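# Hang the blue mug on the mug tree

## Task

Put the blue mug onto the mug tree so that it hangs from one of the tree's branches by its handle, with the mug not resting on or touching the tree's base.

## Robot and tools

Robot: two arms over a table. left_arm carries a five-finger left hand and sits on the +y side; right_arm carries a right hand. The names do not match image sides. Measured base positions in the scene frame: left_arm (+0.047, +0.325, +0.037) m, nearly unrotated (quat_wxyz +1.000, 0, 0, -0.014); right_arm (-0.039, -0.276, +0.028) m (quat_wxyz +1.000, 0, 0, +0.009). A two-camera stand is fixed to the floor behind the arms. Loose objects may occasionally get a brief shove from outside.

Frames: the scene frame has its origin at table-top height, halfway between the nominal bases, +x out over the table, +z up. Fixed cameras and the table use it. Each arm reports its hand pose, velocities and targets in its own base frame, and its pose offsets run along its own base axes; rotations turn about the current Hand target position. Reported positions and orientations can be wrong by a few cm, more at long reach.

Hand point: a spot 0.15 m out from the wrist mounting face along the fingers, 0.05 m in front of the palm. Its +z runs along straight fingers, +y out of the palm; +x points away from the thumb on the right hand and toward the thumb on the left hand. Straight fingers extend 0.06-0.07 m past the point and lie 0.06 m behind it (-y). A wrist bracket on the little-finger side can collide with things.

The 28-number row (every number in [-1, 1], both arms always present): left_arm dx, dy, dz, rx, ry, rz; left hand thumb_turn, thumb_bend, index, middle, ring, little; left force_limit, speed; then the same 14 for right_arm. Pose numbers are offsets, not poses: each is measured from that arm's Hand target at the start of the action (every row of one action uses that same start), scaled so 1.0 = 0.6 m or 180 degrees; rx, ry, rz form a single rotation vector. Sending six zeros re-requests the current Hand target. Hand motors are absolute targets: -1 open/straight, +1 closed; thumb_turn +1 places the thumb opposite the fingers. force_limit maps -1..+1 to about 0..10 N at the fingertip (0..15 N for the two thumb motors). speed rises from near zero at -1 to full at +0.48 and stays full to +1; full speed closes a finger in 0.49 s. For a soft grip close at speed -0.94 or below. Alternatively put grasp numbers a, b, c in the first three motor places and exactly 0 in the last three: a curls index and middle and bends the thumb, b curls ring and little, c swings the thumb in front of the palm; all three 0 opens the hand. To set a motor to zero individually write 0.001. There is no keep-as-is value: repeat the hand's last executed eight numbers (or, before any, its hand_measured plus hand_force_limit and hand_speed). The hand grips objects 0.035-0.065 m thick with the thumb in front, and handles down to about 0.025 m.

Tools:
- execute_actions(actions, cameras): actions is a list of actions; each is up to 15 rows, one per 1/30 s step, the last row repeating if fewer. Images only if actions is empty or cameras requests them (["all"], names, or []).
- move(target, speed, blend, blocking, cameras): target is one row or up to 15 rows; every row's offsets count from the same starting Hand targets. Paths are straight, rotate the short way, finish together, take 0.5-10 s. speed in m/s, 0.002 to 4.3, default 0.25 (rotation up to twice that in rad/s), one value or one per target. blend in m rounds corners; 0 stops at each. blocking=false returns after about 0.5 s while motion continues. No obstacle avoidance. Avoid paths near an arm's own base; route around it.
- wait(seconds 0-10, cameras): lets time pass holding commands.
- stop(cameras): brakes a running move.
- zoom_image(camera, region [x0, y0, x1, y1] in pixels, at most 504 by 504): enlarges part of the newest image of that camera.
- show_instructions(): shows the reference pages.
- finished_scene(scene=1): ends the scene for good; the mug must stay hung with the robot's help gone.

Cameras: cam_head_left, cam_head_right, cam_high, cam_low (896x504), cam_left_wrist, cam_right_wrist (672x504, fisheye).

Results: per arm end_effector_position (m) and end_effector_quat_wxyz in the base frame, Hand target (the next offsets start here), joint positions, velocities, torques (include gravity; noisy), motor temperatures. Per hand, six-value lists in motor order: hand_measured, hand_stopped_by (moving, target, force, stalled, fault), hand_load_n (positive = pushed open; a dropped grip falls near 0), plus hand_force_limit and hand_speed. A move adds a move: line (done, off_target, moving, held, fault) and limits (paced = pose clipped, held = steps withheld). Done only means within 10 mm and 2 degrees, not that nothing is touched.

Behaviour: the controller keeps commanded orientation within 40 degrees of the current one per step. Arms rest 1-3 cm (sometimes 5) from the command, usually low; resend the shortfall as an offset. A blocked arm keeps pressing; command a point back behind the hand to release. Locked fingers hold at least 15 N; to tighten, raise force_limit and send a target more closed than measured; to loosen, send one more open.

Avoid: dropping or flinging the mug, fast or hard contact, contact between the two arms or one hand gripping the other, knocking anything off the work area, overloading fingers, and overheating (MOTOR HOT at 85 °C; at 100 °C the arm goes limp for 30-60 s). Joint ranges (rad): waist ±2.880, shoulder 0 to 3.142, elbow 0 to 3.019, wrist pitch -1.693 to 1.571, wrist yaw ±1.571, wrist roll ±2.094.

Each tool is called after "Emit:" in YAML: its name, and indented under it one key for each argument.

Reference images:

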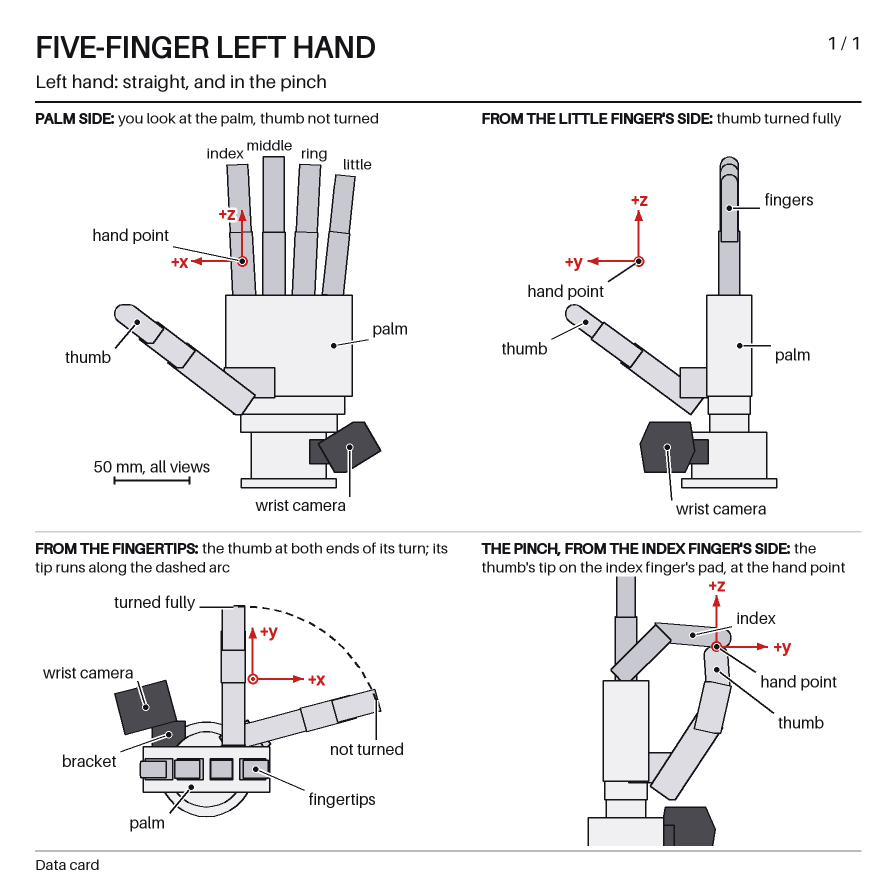

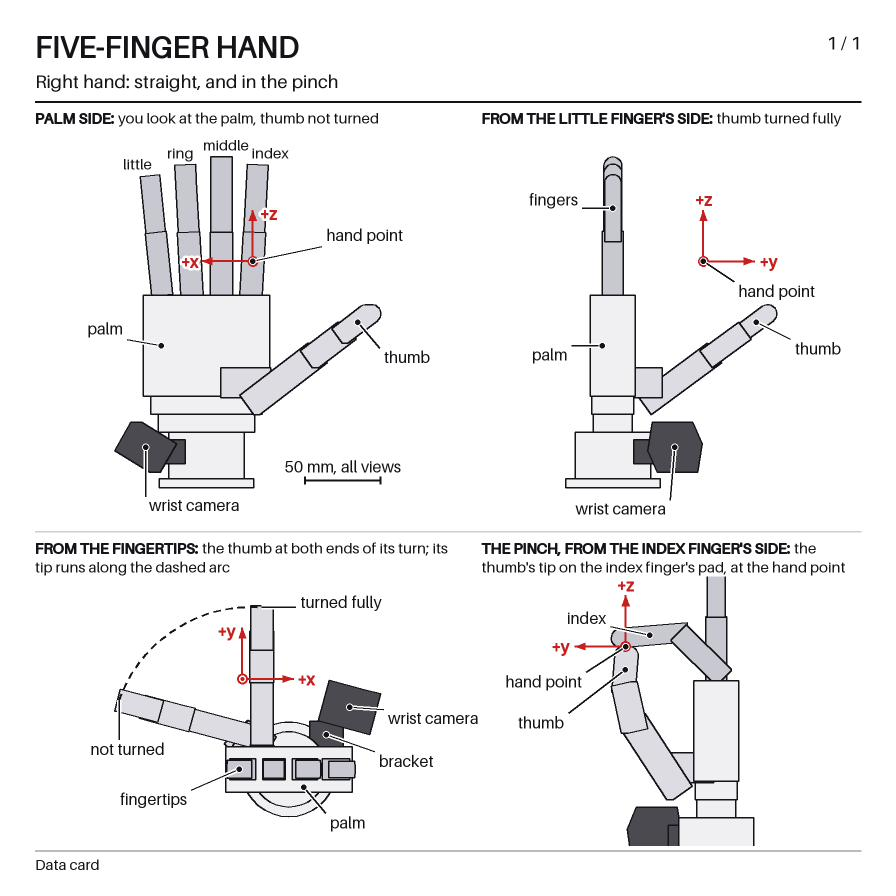

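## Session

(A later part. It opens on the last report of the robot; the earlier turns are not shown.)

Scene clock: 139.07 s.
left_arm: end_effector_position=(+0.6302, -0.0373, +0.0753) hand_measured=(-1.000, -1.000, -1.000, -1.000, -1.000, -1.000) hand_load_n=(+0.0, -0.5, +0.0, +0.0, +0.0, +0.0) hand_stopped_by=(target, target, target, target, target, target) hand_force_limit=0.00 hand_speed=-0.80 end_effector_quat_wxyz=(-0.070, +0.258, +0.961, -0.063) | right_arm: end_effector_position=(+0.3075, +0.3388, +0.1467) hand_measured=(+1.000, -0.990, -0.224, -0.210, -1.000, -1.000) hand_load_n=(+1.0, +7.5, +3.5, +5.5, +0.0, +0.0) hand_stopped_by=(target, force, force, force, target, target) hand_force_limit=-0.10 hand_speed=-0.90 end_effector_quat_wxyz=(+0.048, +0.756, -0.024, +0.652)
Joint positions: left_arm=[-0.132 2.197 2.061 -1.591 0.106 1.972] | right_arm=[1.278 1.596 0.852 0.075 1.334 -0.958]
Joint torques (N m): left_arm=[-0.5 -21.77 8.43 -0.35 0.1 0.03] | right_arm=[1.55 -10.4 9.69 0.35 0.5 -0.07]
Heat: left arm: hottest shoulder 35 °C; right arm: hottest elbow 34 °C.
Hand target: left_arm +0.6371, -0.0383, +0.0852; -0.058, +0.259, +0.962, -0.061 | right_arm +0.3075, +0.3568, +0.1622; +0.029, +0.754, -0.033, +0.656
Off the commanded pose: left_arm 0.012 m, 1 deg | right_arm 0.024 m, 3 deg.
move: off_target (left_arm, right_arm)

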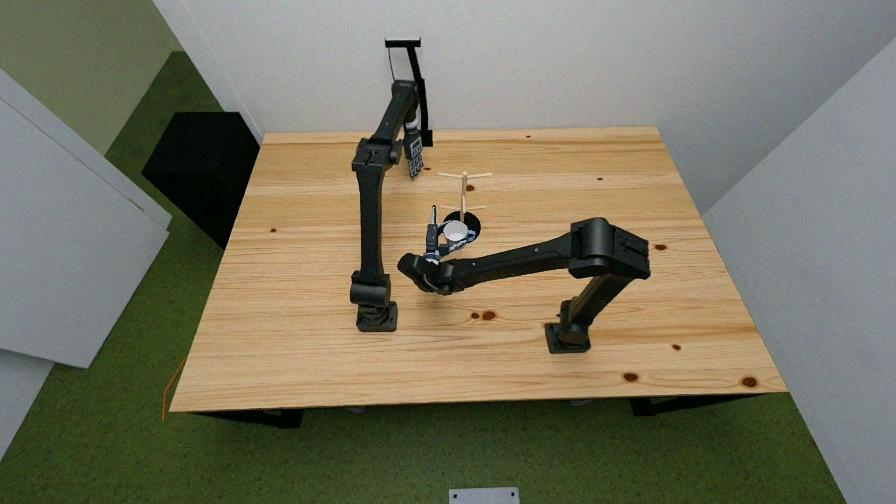

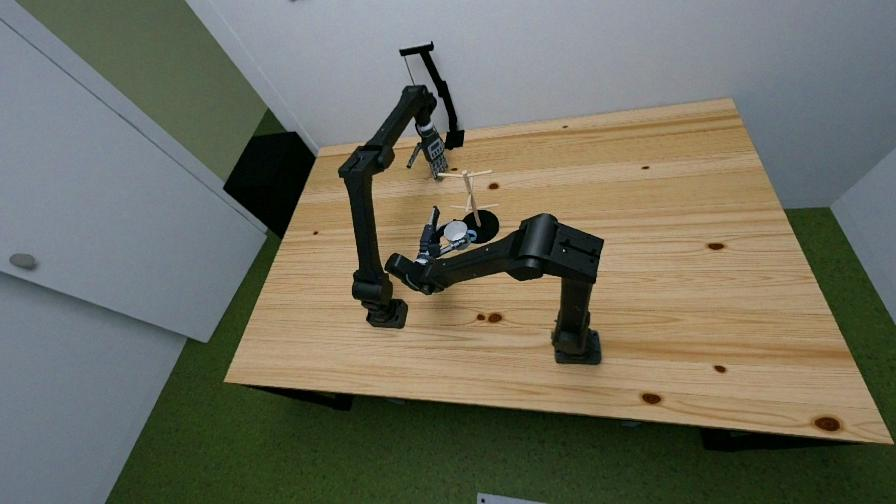

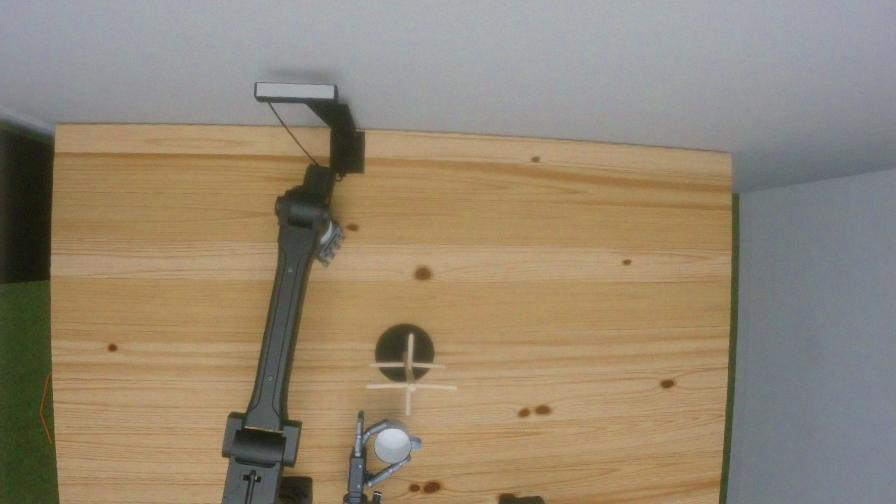

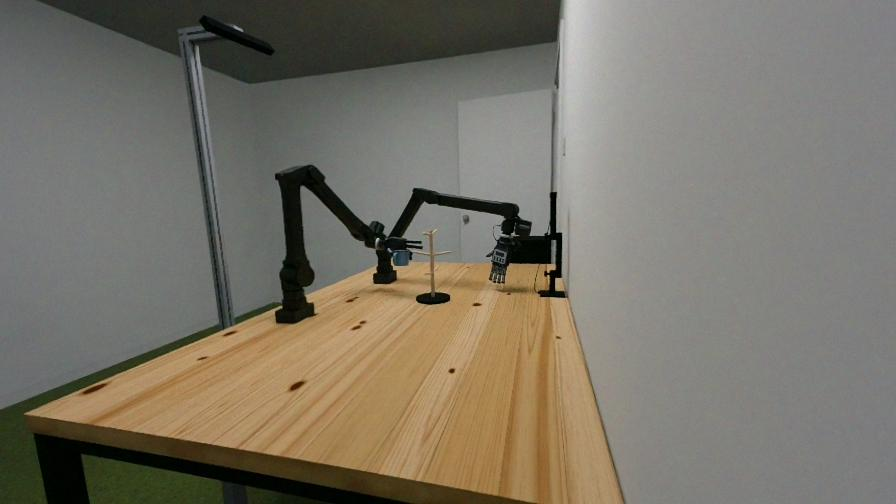

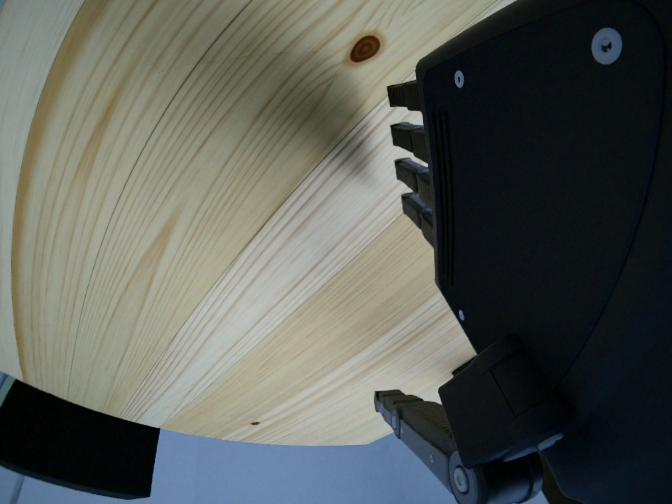

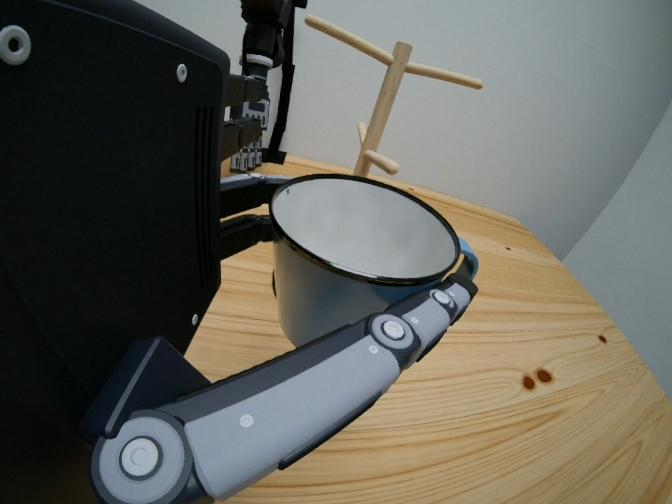

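Emit:
move:
  target: [0,0,0,0,0,0,-1,-1,-1,-1,-1,-1,0,-0.8,0,0.0283,0.06,0,0,0,1,0.0,0.2,0.2,-1,-1,-0.1,-0.9]
  speed: 0.08
  cameras: ["all"]

Emit:
zoom_image:
  camera: "cam_high"
  region: [355, 370, 435, 450]

Emit:
zoom_image:
  camera: "cam_low"
  region: [385, 230, 445, 290]

Emit:
zoom_image:
  camera: "cam_head_left"
  region: [430, 190, 490, 250]

Emit:
zoom_image:
  camera: "cam_head_right"
  region: [430, 190, 490, 250]

Scene clock: 148.20 s.
left_arm: end_effector_position=(+0.6302, -0.0373, +0.0753) hand_measured=(-1.000, -1.000, -1.000, -1.000, -1.000, -1.000) hand_load_n=(+0.0, +0.0, +0.0, +0.0, +0.0, +0.0) hand_stopped_by=(target, target, target, target, target, target) hand_force_limit=0.00 hand_speed=-0.80 end_effector_quat_wxyz=(-0.070, +0.258, +0.961, -0.063) | right_arm: end_effector_position=(+0.3087, +0.3574, +0.1784) hand_measured=(+1.000, -0.990, -0.224, -0.210, -1.000, -1.000) hand_load_n=(+1.0, +7.5, +3.5, +5.5, +0.0, +0.0) hand_stopped_by=(target, force, force, force, target, target) hand_force_limit=-0.10 hand_speed=-0.90 end_effector_quat_wxyz=(+0.049, +0.758, -0.021, +0.650)
Joint positions: left_arm=[-0.132 2.197 2.061 -1.591 0.106 1.972] | right_arm=[1.287 1.576 0.942 -0.066 1.336 -0.933]
Joint torques (N m): left_arm=[-0.44 -21.89 8.43 -0.31 0.09 0.03] | right_arm=[1.73 -11.11 10.47 0.51 0.78 -0.05]
Heat: left arm: hottest shoulder 35 °C; right arm: hottest elbow 35 °C.
Hand target: left_arm +0.6371, -0.0383, +0.0852; -0.058, +0.259, +0.962, -0.061 | right_arm +0.3075, +0.3737, +0.1981; +0.029, +0.754, -0.033, +0.656
Off the commanded pose: left_arm 0.012 m, 1 deg | right_arm 0.026 m, 3 deg.
move: off_target (left_arm, right_arm)

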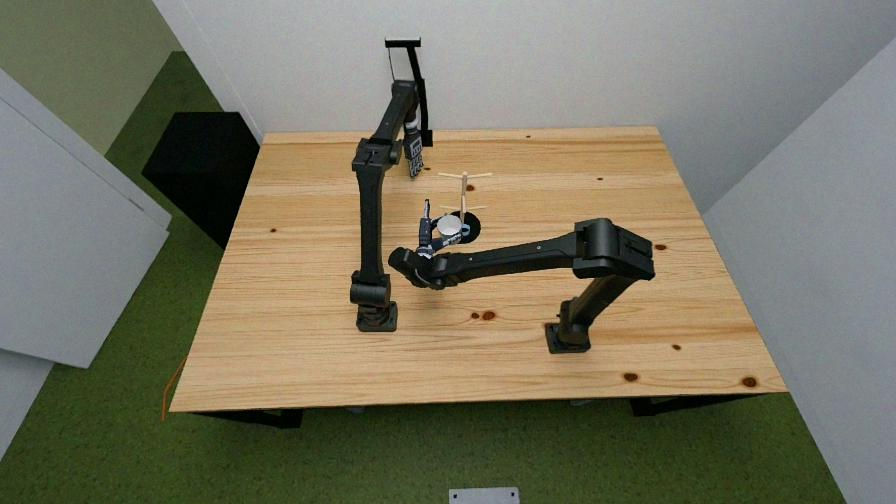

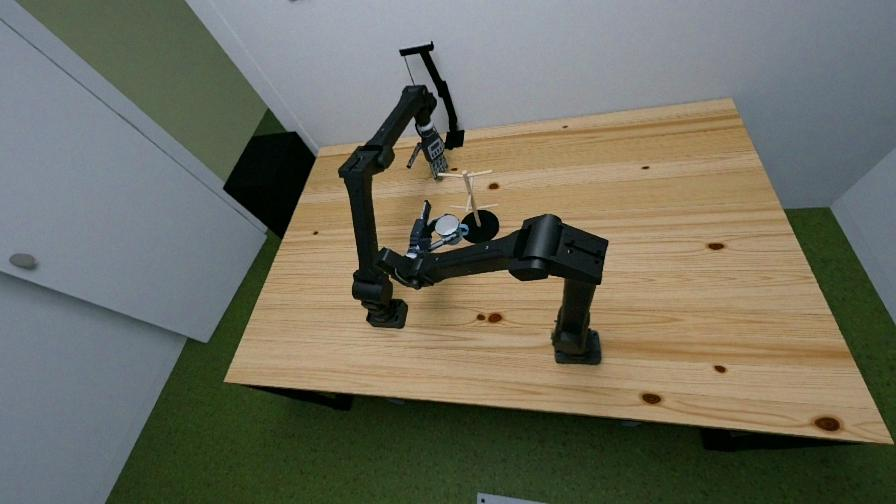

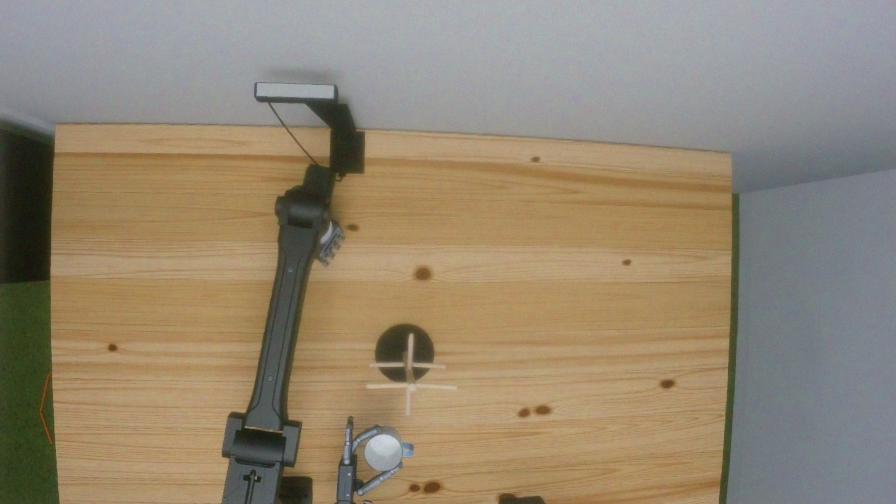

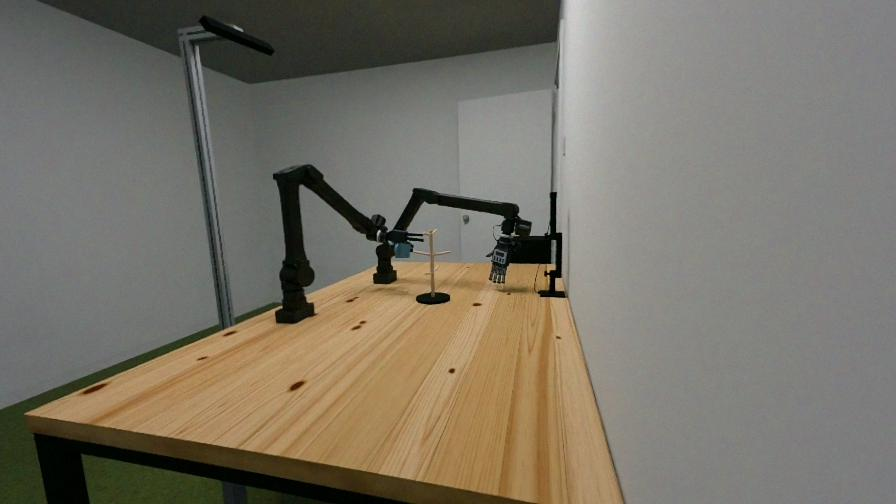

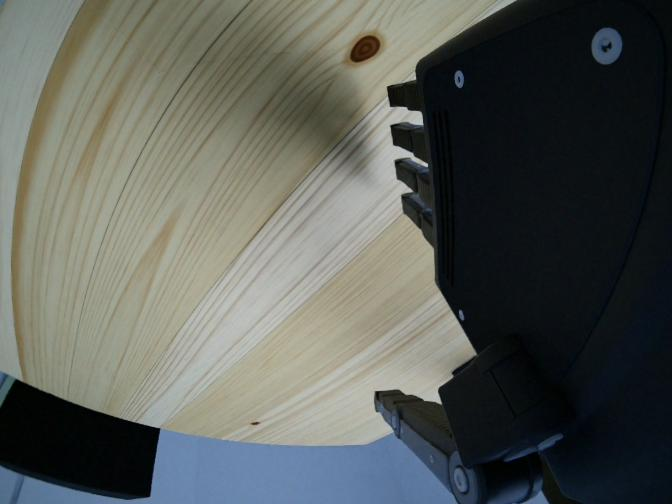

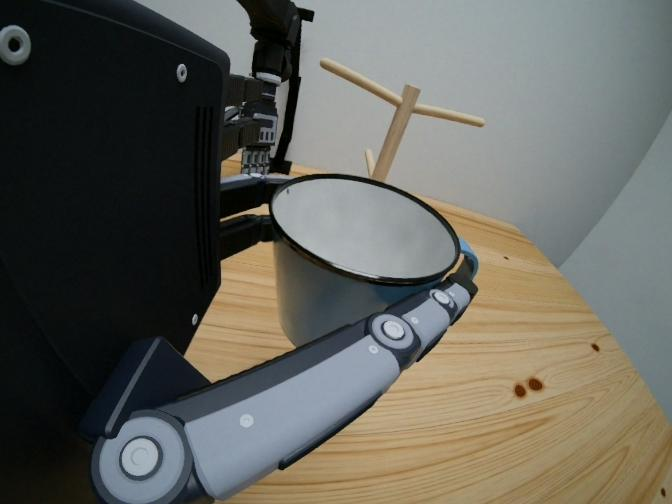

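Scaled by 6.300 from the camera's 896x504 image, which has a finer 1280x720 frame.

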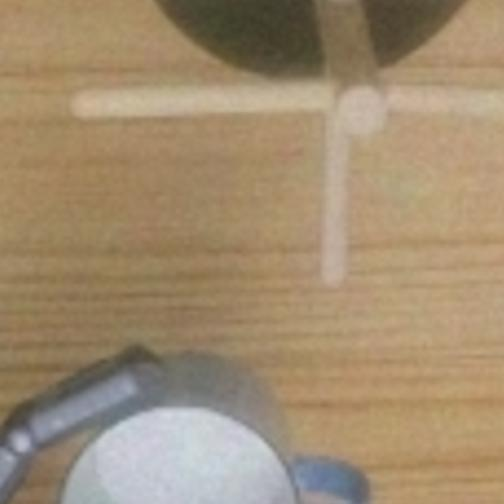

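Scaled by 8.400 from the camera's 896x504 image, which has a finer 1280x720 frame.

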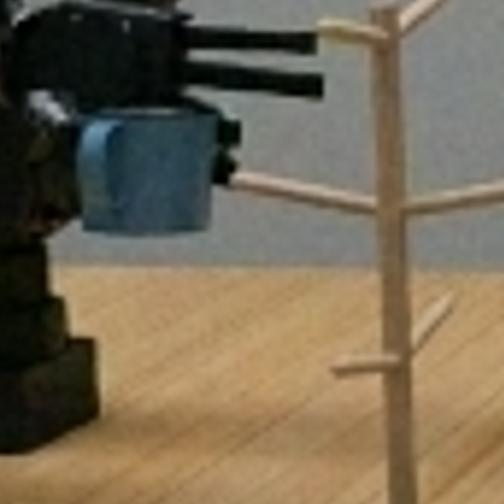

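Scaled by 8.400 from the camera's 896x504 image, which has a finer 1280x720 frame.

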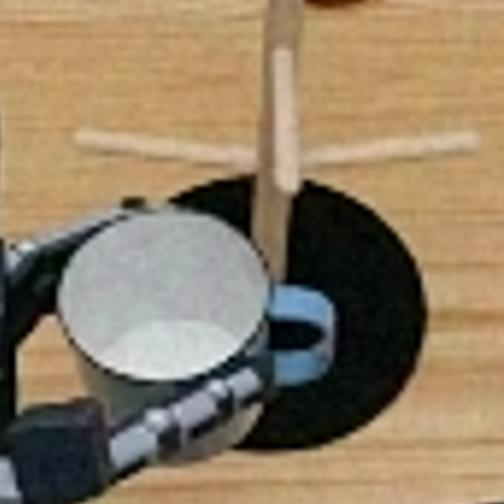

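Scaled by 8.400 from the camera's 896x504 image, which has a finer 1280x720 frame.

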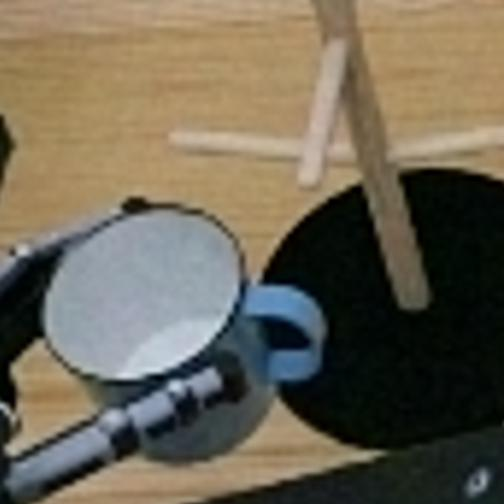

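Emit:
move:
  target: [0,0,0,0,0,0,-1,-1,-1,-1,-1,-1,0,-0.8,0.0675,-0.0195,-0.030,0,0,0,1,0.0,0.2,0.2,-1,-1,-0.1,-0.9]
  speed: 0.06
  cameras: ["cam_high", "cam_low", "cam_head_left", "cam_head_right"]

Emit:
zoom_image:
  camera: "cam_high"
  region: [365, 370, 435, 440]

Emit:
zoom_image:
  camera: "cam_low"
  region: [385, 230, 445, 290]

Emit:
zoom_image:
  camera: "cam_head_left"
  region: [435, 185, 495, 245]

Emit:
zoom_image:
  camera: "cam_head_right"
  region: [435, 185, 495, 245]

Scene clock: 157.30 s.
left_arm: end_effector_position=(+0.6302, -0.0373, +0.0753) hand_measured=(-1.000, -1.000, -1.000, -1.000, -1.000, -1.000) hand_load_n=(+0.0, +0.0, +0.0, +0.0, +0.0, +0.0) hand_stopped_by=(target, target, target, target, target, target) hand_force_limit=0.00 hand_speed=-0.80 end_effector_quat_wxyz=(-0.070, +0.258, +0.961, -0.063) | right_arm: end_effector_position=(+0.3432, +0.3636, +0.1874) hand_measured=(+1.000, -0.990, -0.224, -0.210, -1.000, -1.000) hand_load_n=(+1.0, +7.5, +3.0, +5.5, +0.0, +0.0) hand_stopped_by=(target, force, force, force, target, target) hand_force_limit=-0.10 hand_speed=-0.90 end_effector_quat_wxyz=(+0.016, +0.753, -0.041, +0.656)
Joint positions: left_arm=[-0.132 2.197 2.061 -1.591 0.106 1.972] | right_arm=[1.22 1.581 0.942 0.159 1.266 -1.082]
Joint torques (N m): left_arm=[-0.62 -21.77 8.4 -0.31 0.1 0.03] | right_arm=[-0.15 -8.94 7.01 1.24 0.33 -0.31]
Heat: left arm: hottest shoulder 35 °C; right arm: hottest elbow 36 °C.
Hand target: left_arm +0.6371, -0.0383, +0.0852; -0.058, +0.259, +0.962, -0.061 | right_arm +0.3480, +0.3621, +0.1802; +0.029, +0.754, -0.033, +0.656
Off the commanded pose: left_arm 0.012 m, 1 deg | right_arm 0.009 m, 2 deg.
move: off_target (left_arm)
Images, in order (width x height): cam_head_left 896x504, cam_head_right 896x504, cam_high 896x504, cam_low 896x504.

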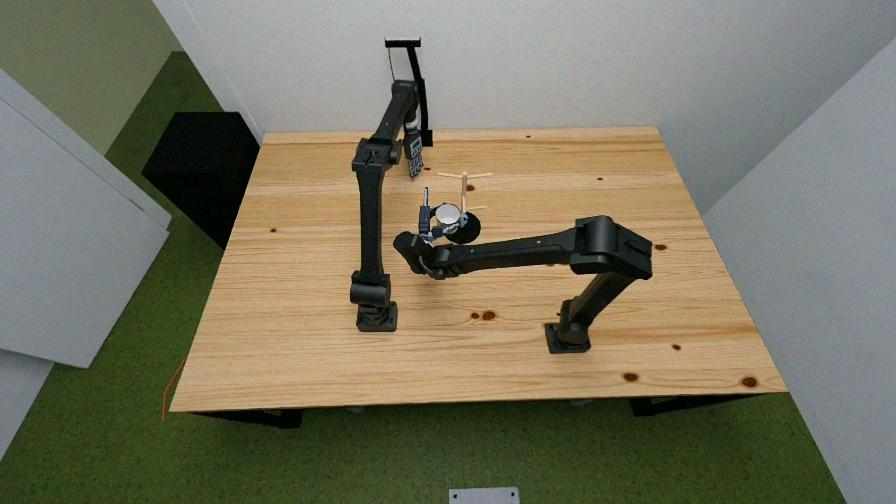

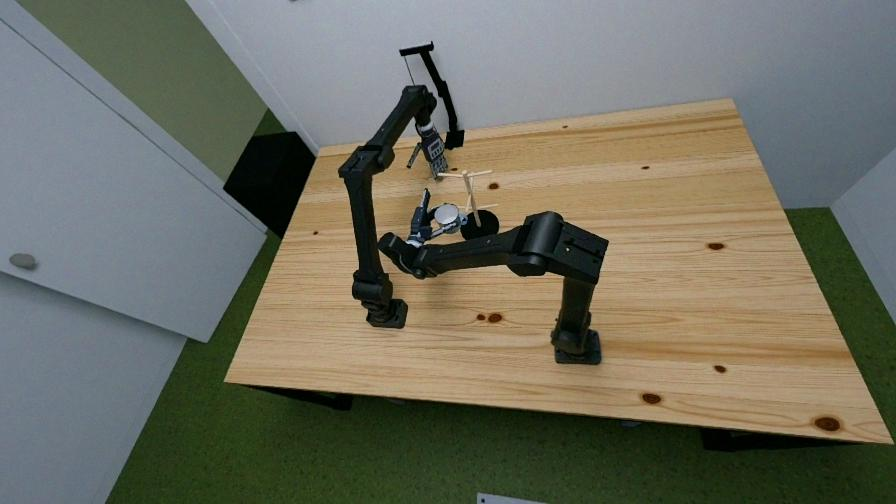

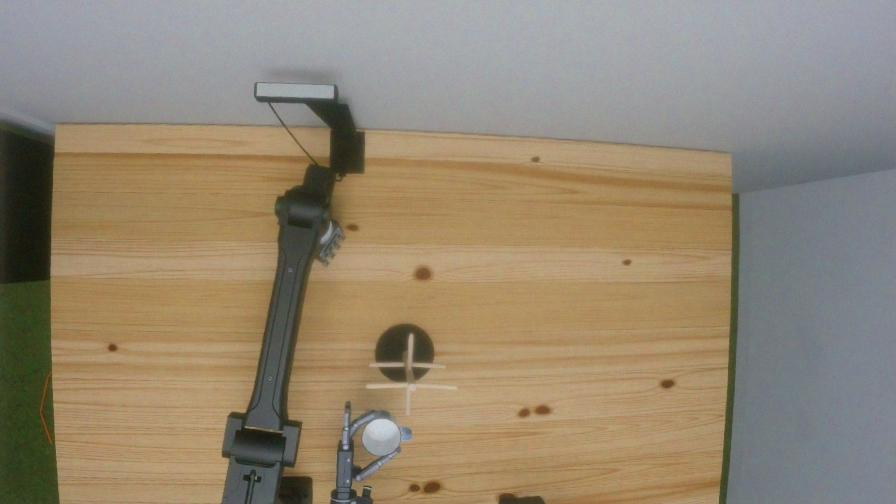

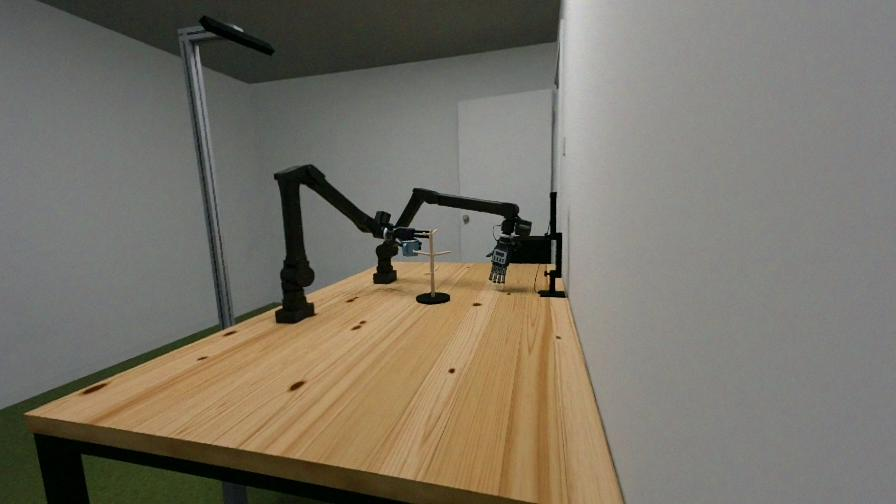

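Scaled by 7.200 from the camera's 896x504 image, which has a finer 1280x720 frame.

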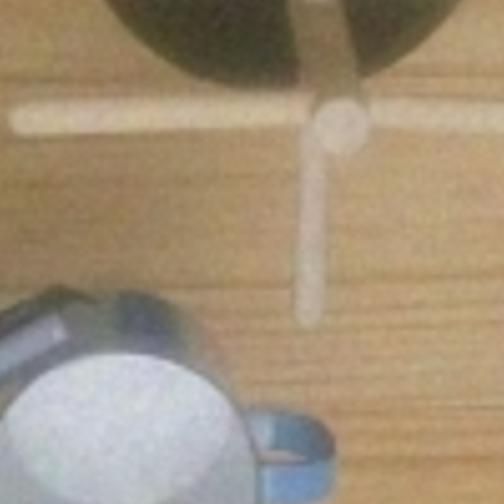

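Scaled by 8.400 from the camera's 896x504 image, which has a finer 1280x720 frame.

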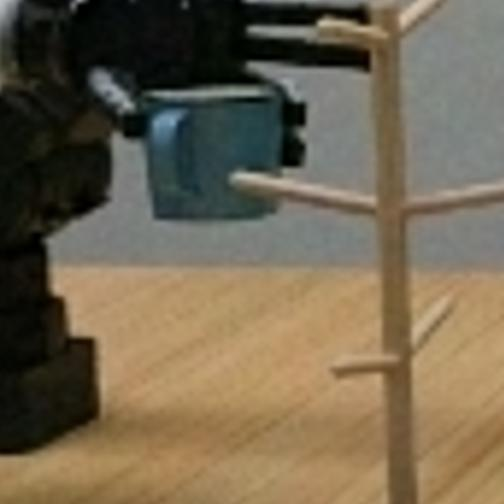

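Scaled by 8.400 from the camera's 896x504 image, which has a finer 1280x720 frame.

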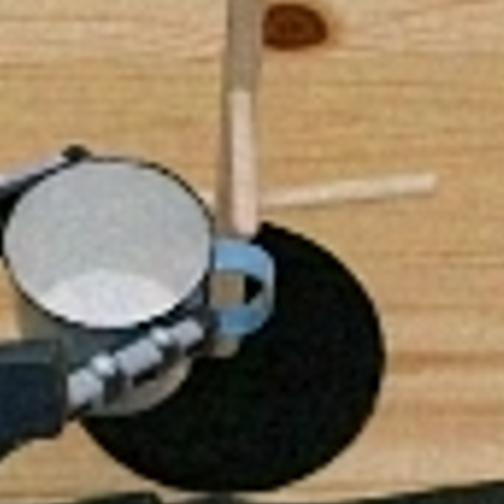

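Scaled by 8.400 from the camera's 896x504 image, which has a finer 1280x720 frame.

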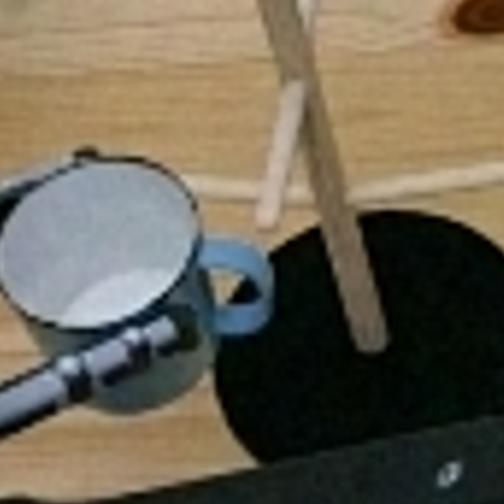

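Emit:
move:
  target: [0,0,0,0,0,0,-1,-1,-1,-1,-1,-1,0,-0.8,0,-0.0078,-0.0337,0,0,0,1,0.0,0.2,0.2,-1,-1,-0.1,-0.9]
  speed: 0.05
  cameras: ["cam_high", "cam_low", "cam_head_left", "cam_head_right"]

Emit:
zoom_image:
  camera: "cam_low"
  region: [385, 230, 445, 290]

Emit:
zoom_image:
  camera: "cam_head_left"
  region: [435, 185, 495, 245]

Emit:
zoom_image:
  camera: "cam_head_right"
  region: [435, 185, 495, 245]

Scene clock: 160.23 s.
left_arm: end_effector_position=(+0.6302, -0.0373, +0.0753) hand_measured=(-1.000, -1.000, -1.000, -1.000, -1.000, -1.000) hand_load_n=(+0.0, +0.0, +0.0, +0.5, +0.0, +0.0) hand_stopped_by=(target, target, target, target, target, target) hand_force_limit=0.00 hand_speed=-0.80 end_effector_quat_wxyz=(-0.070, +0.258, +0.961, -0.063) | right_arm: end_effector_position=(+0.3426, +0.3617, +0.1676) hand_measured=(+1.000, -0.990, -0.224, -0.210, -1.000, -1.000) hand_load_n=(+1.0, +7.5, +3.0, +5.5, +0.0, +0.0) hand_stopped_by=(target, force, force, force, target, target) hand_force_limit=-0.10 hand_speed=-0.90 end_effector_quat_wxyz=(+0.015, +0.753, -0.040, +0.657)
Joint positions: left_arm=[-0.132 2.197 2.061 -1.591 0.106 1.972] | right_arm=[1.22 1.611 0.911 0.23 1.263 -1.09]
Joint torques (N m): left_arm=[-0.38 -21.95 8.43 -0.31 0.11 0.03] | right_arm=[-0.5 -9.23 6.49 1.26 0.33 -0.34]
Heat: left arm: hottest shoulder 35 °C; right arm: hottest elbow 36 °C.
Hand target: left_arm +0.6371, -0.0383, +0.0852; -0.058, +0.259, +0.962, -0.061 | right_arm +0.3480, +0.3574, +0.1599; +0.029, +0.754, -0.033, +0.656
Off the commanded pose: left_arm 0.012 m, 1 deg | right_arm 0.010 m, 2 deg.
move: off_target (left_arm)
Images, in order (width x height): cam_head_left 896x504, cam_head_right 896x504, cam_high 896x504, cam_low 896x504.

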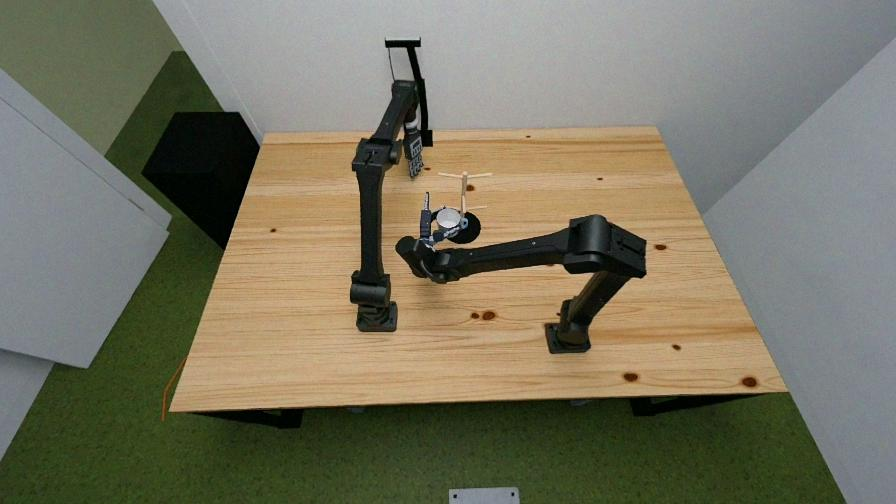

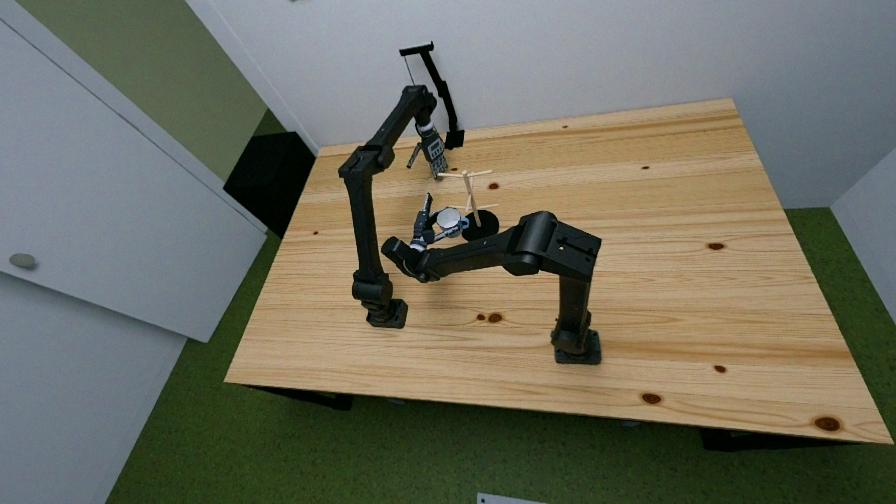

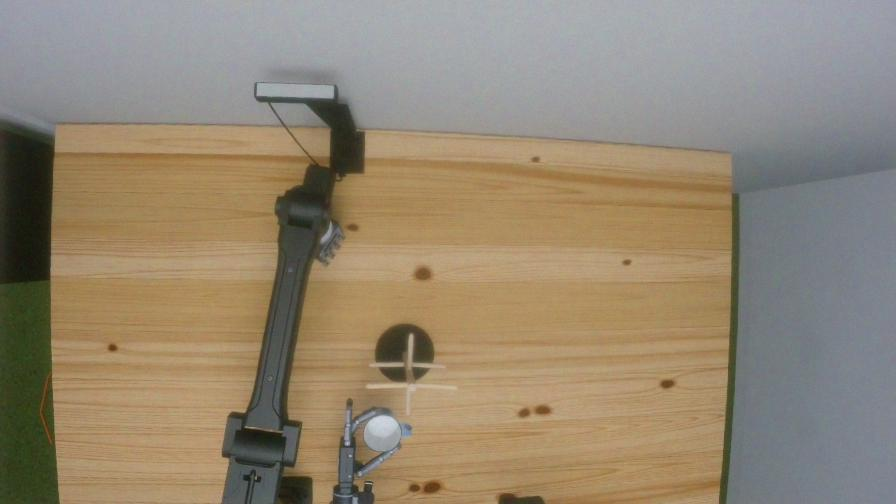

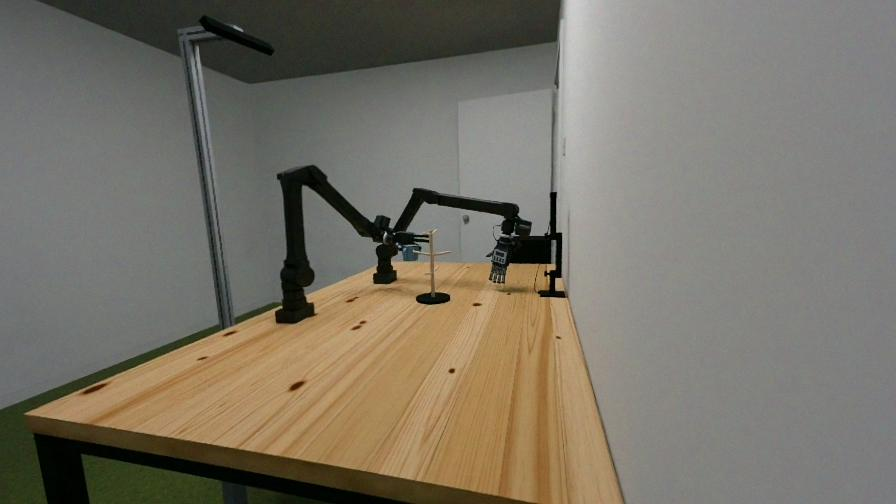

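Scaled by 8.400 from the camera's 896x504 image, which has a finer 1280x720 frame.

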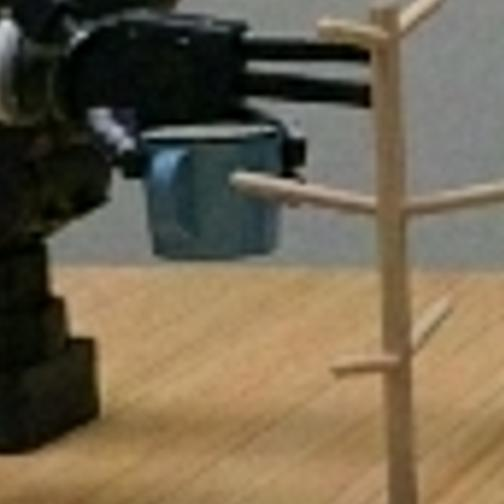

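Scaled by 8.400 from the camera's 896x504 image, which has a finer 1280x720 frame.

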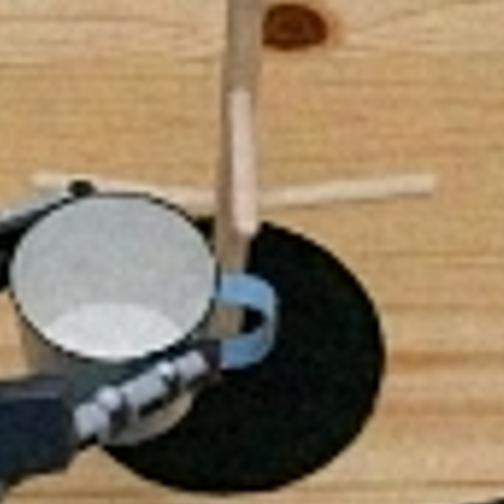

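Scaled by 8.400 from the camera's 896x504 image, which has a finer 1280x720 frame.

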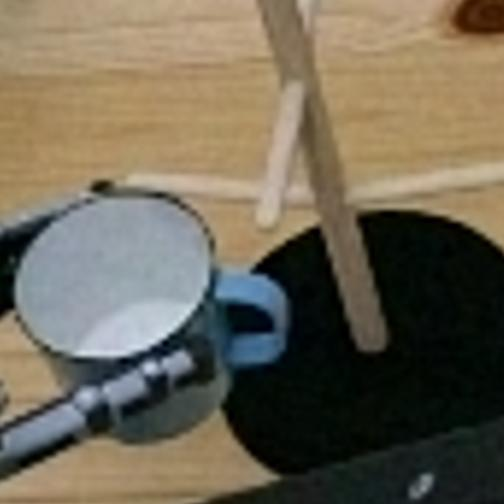

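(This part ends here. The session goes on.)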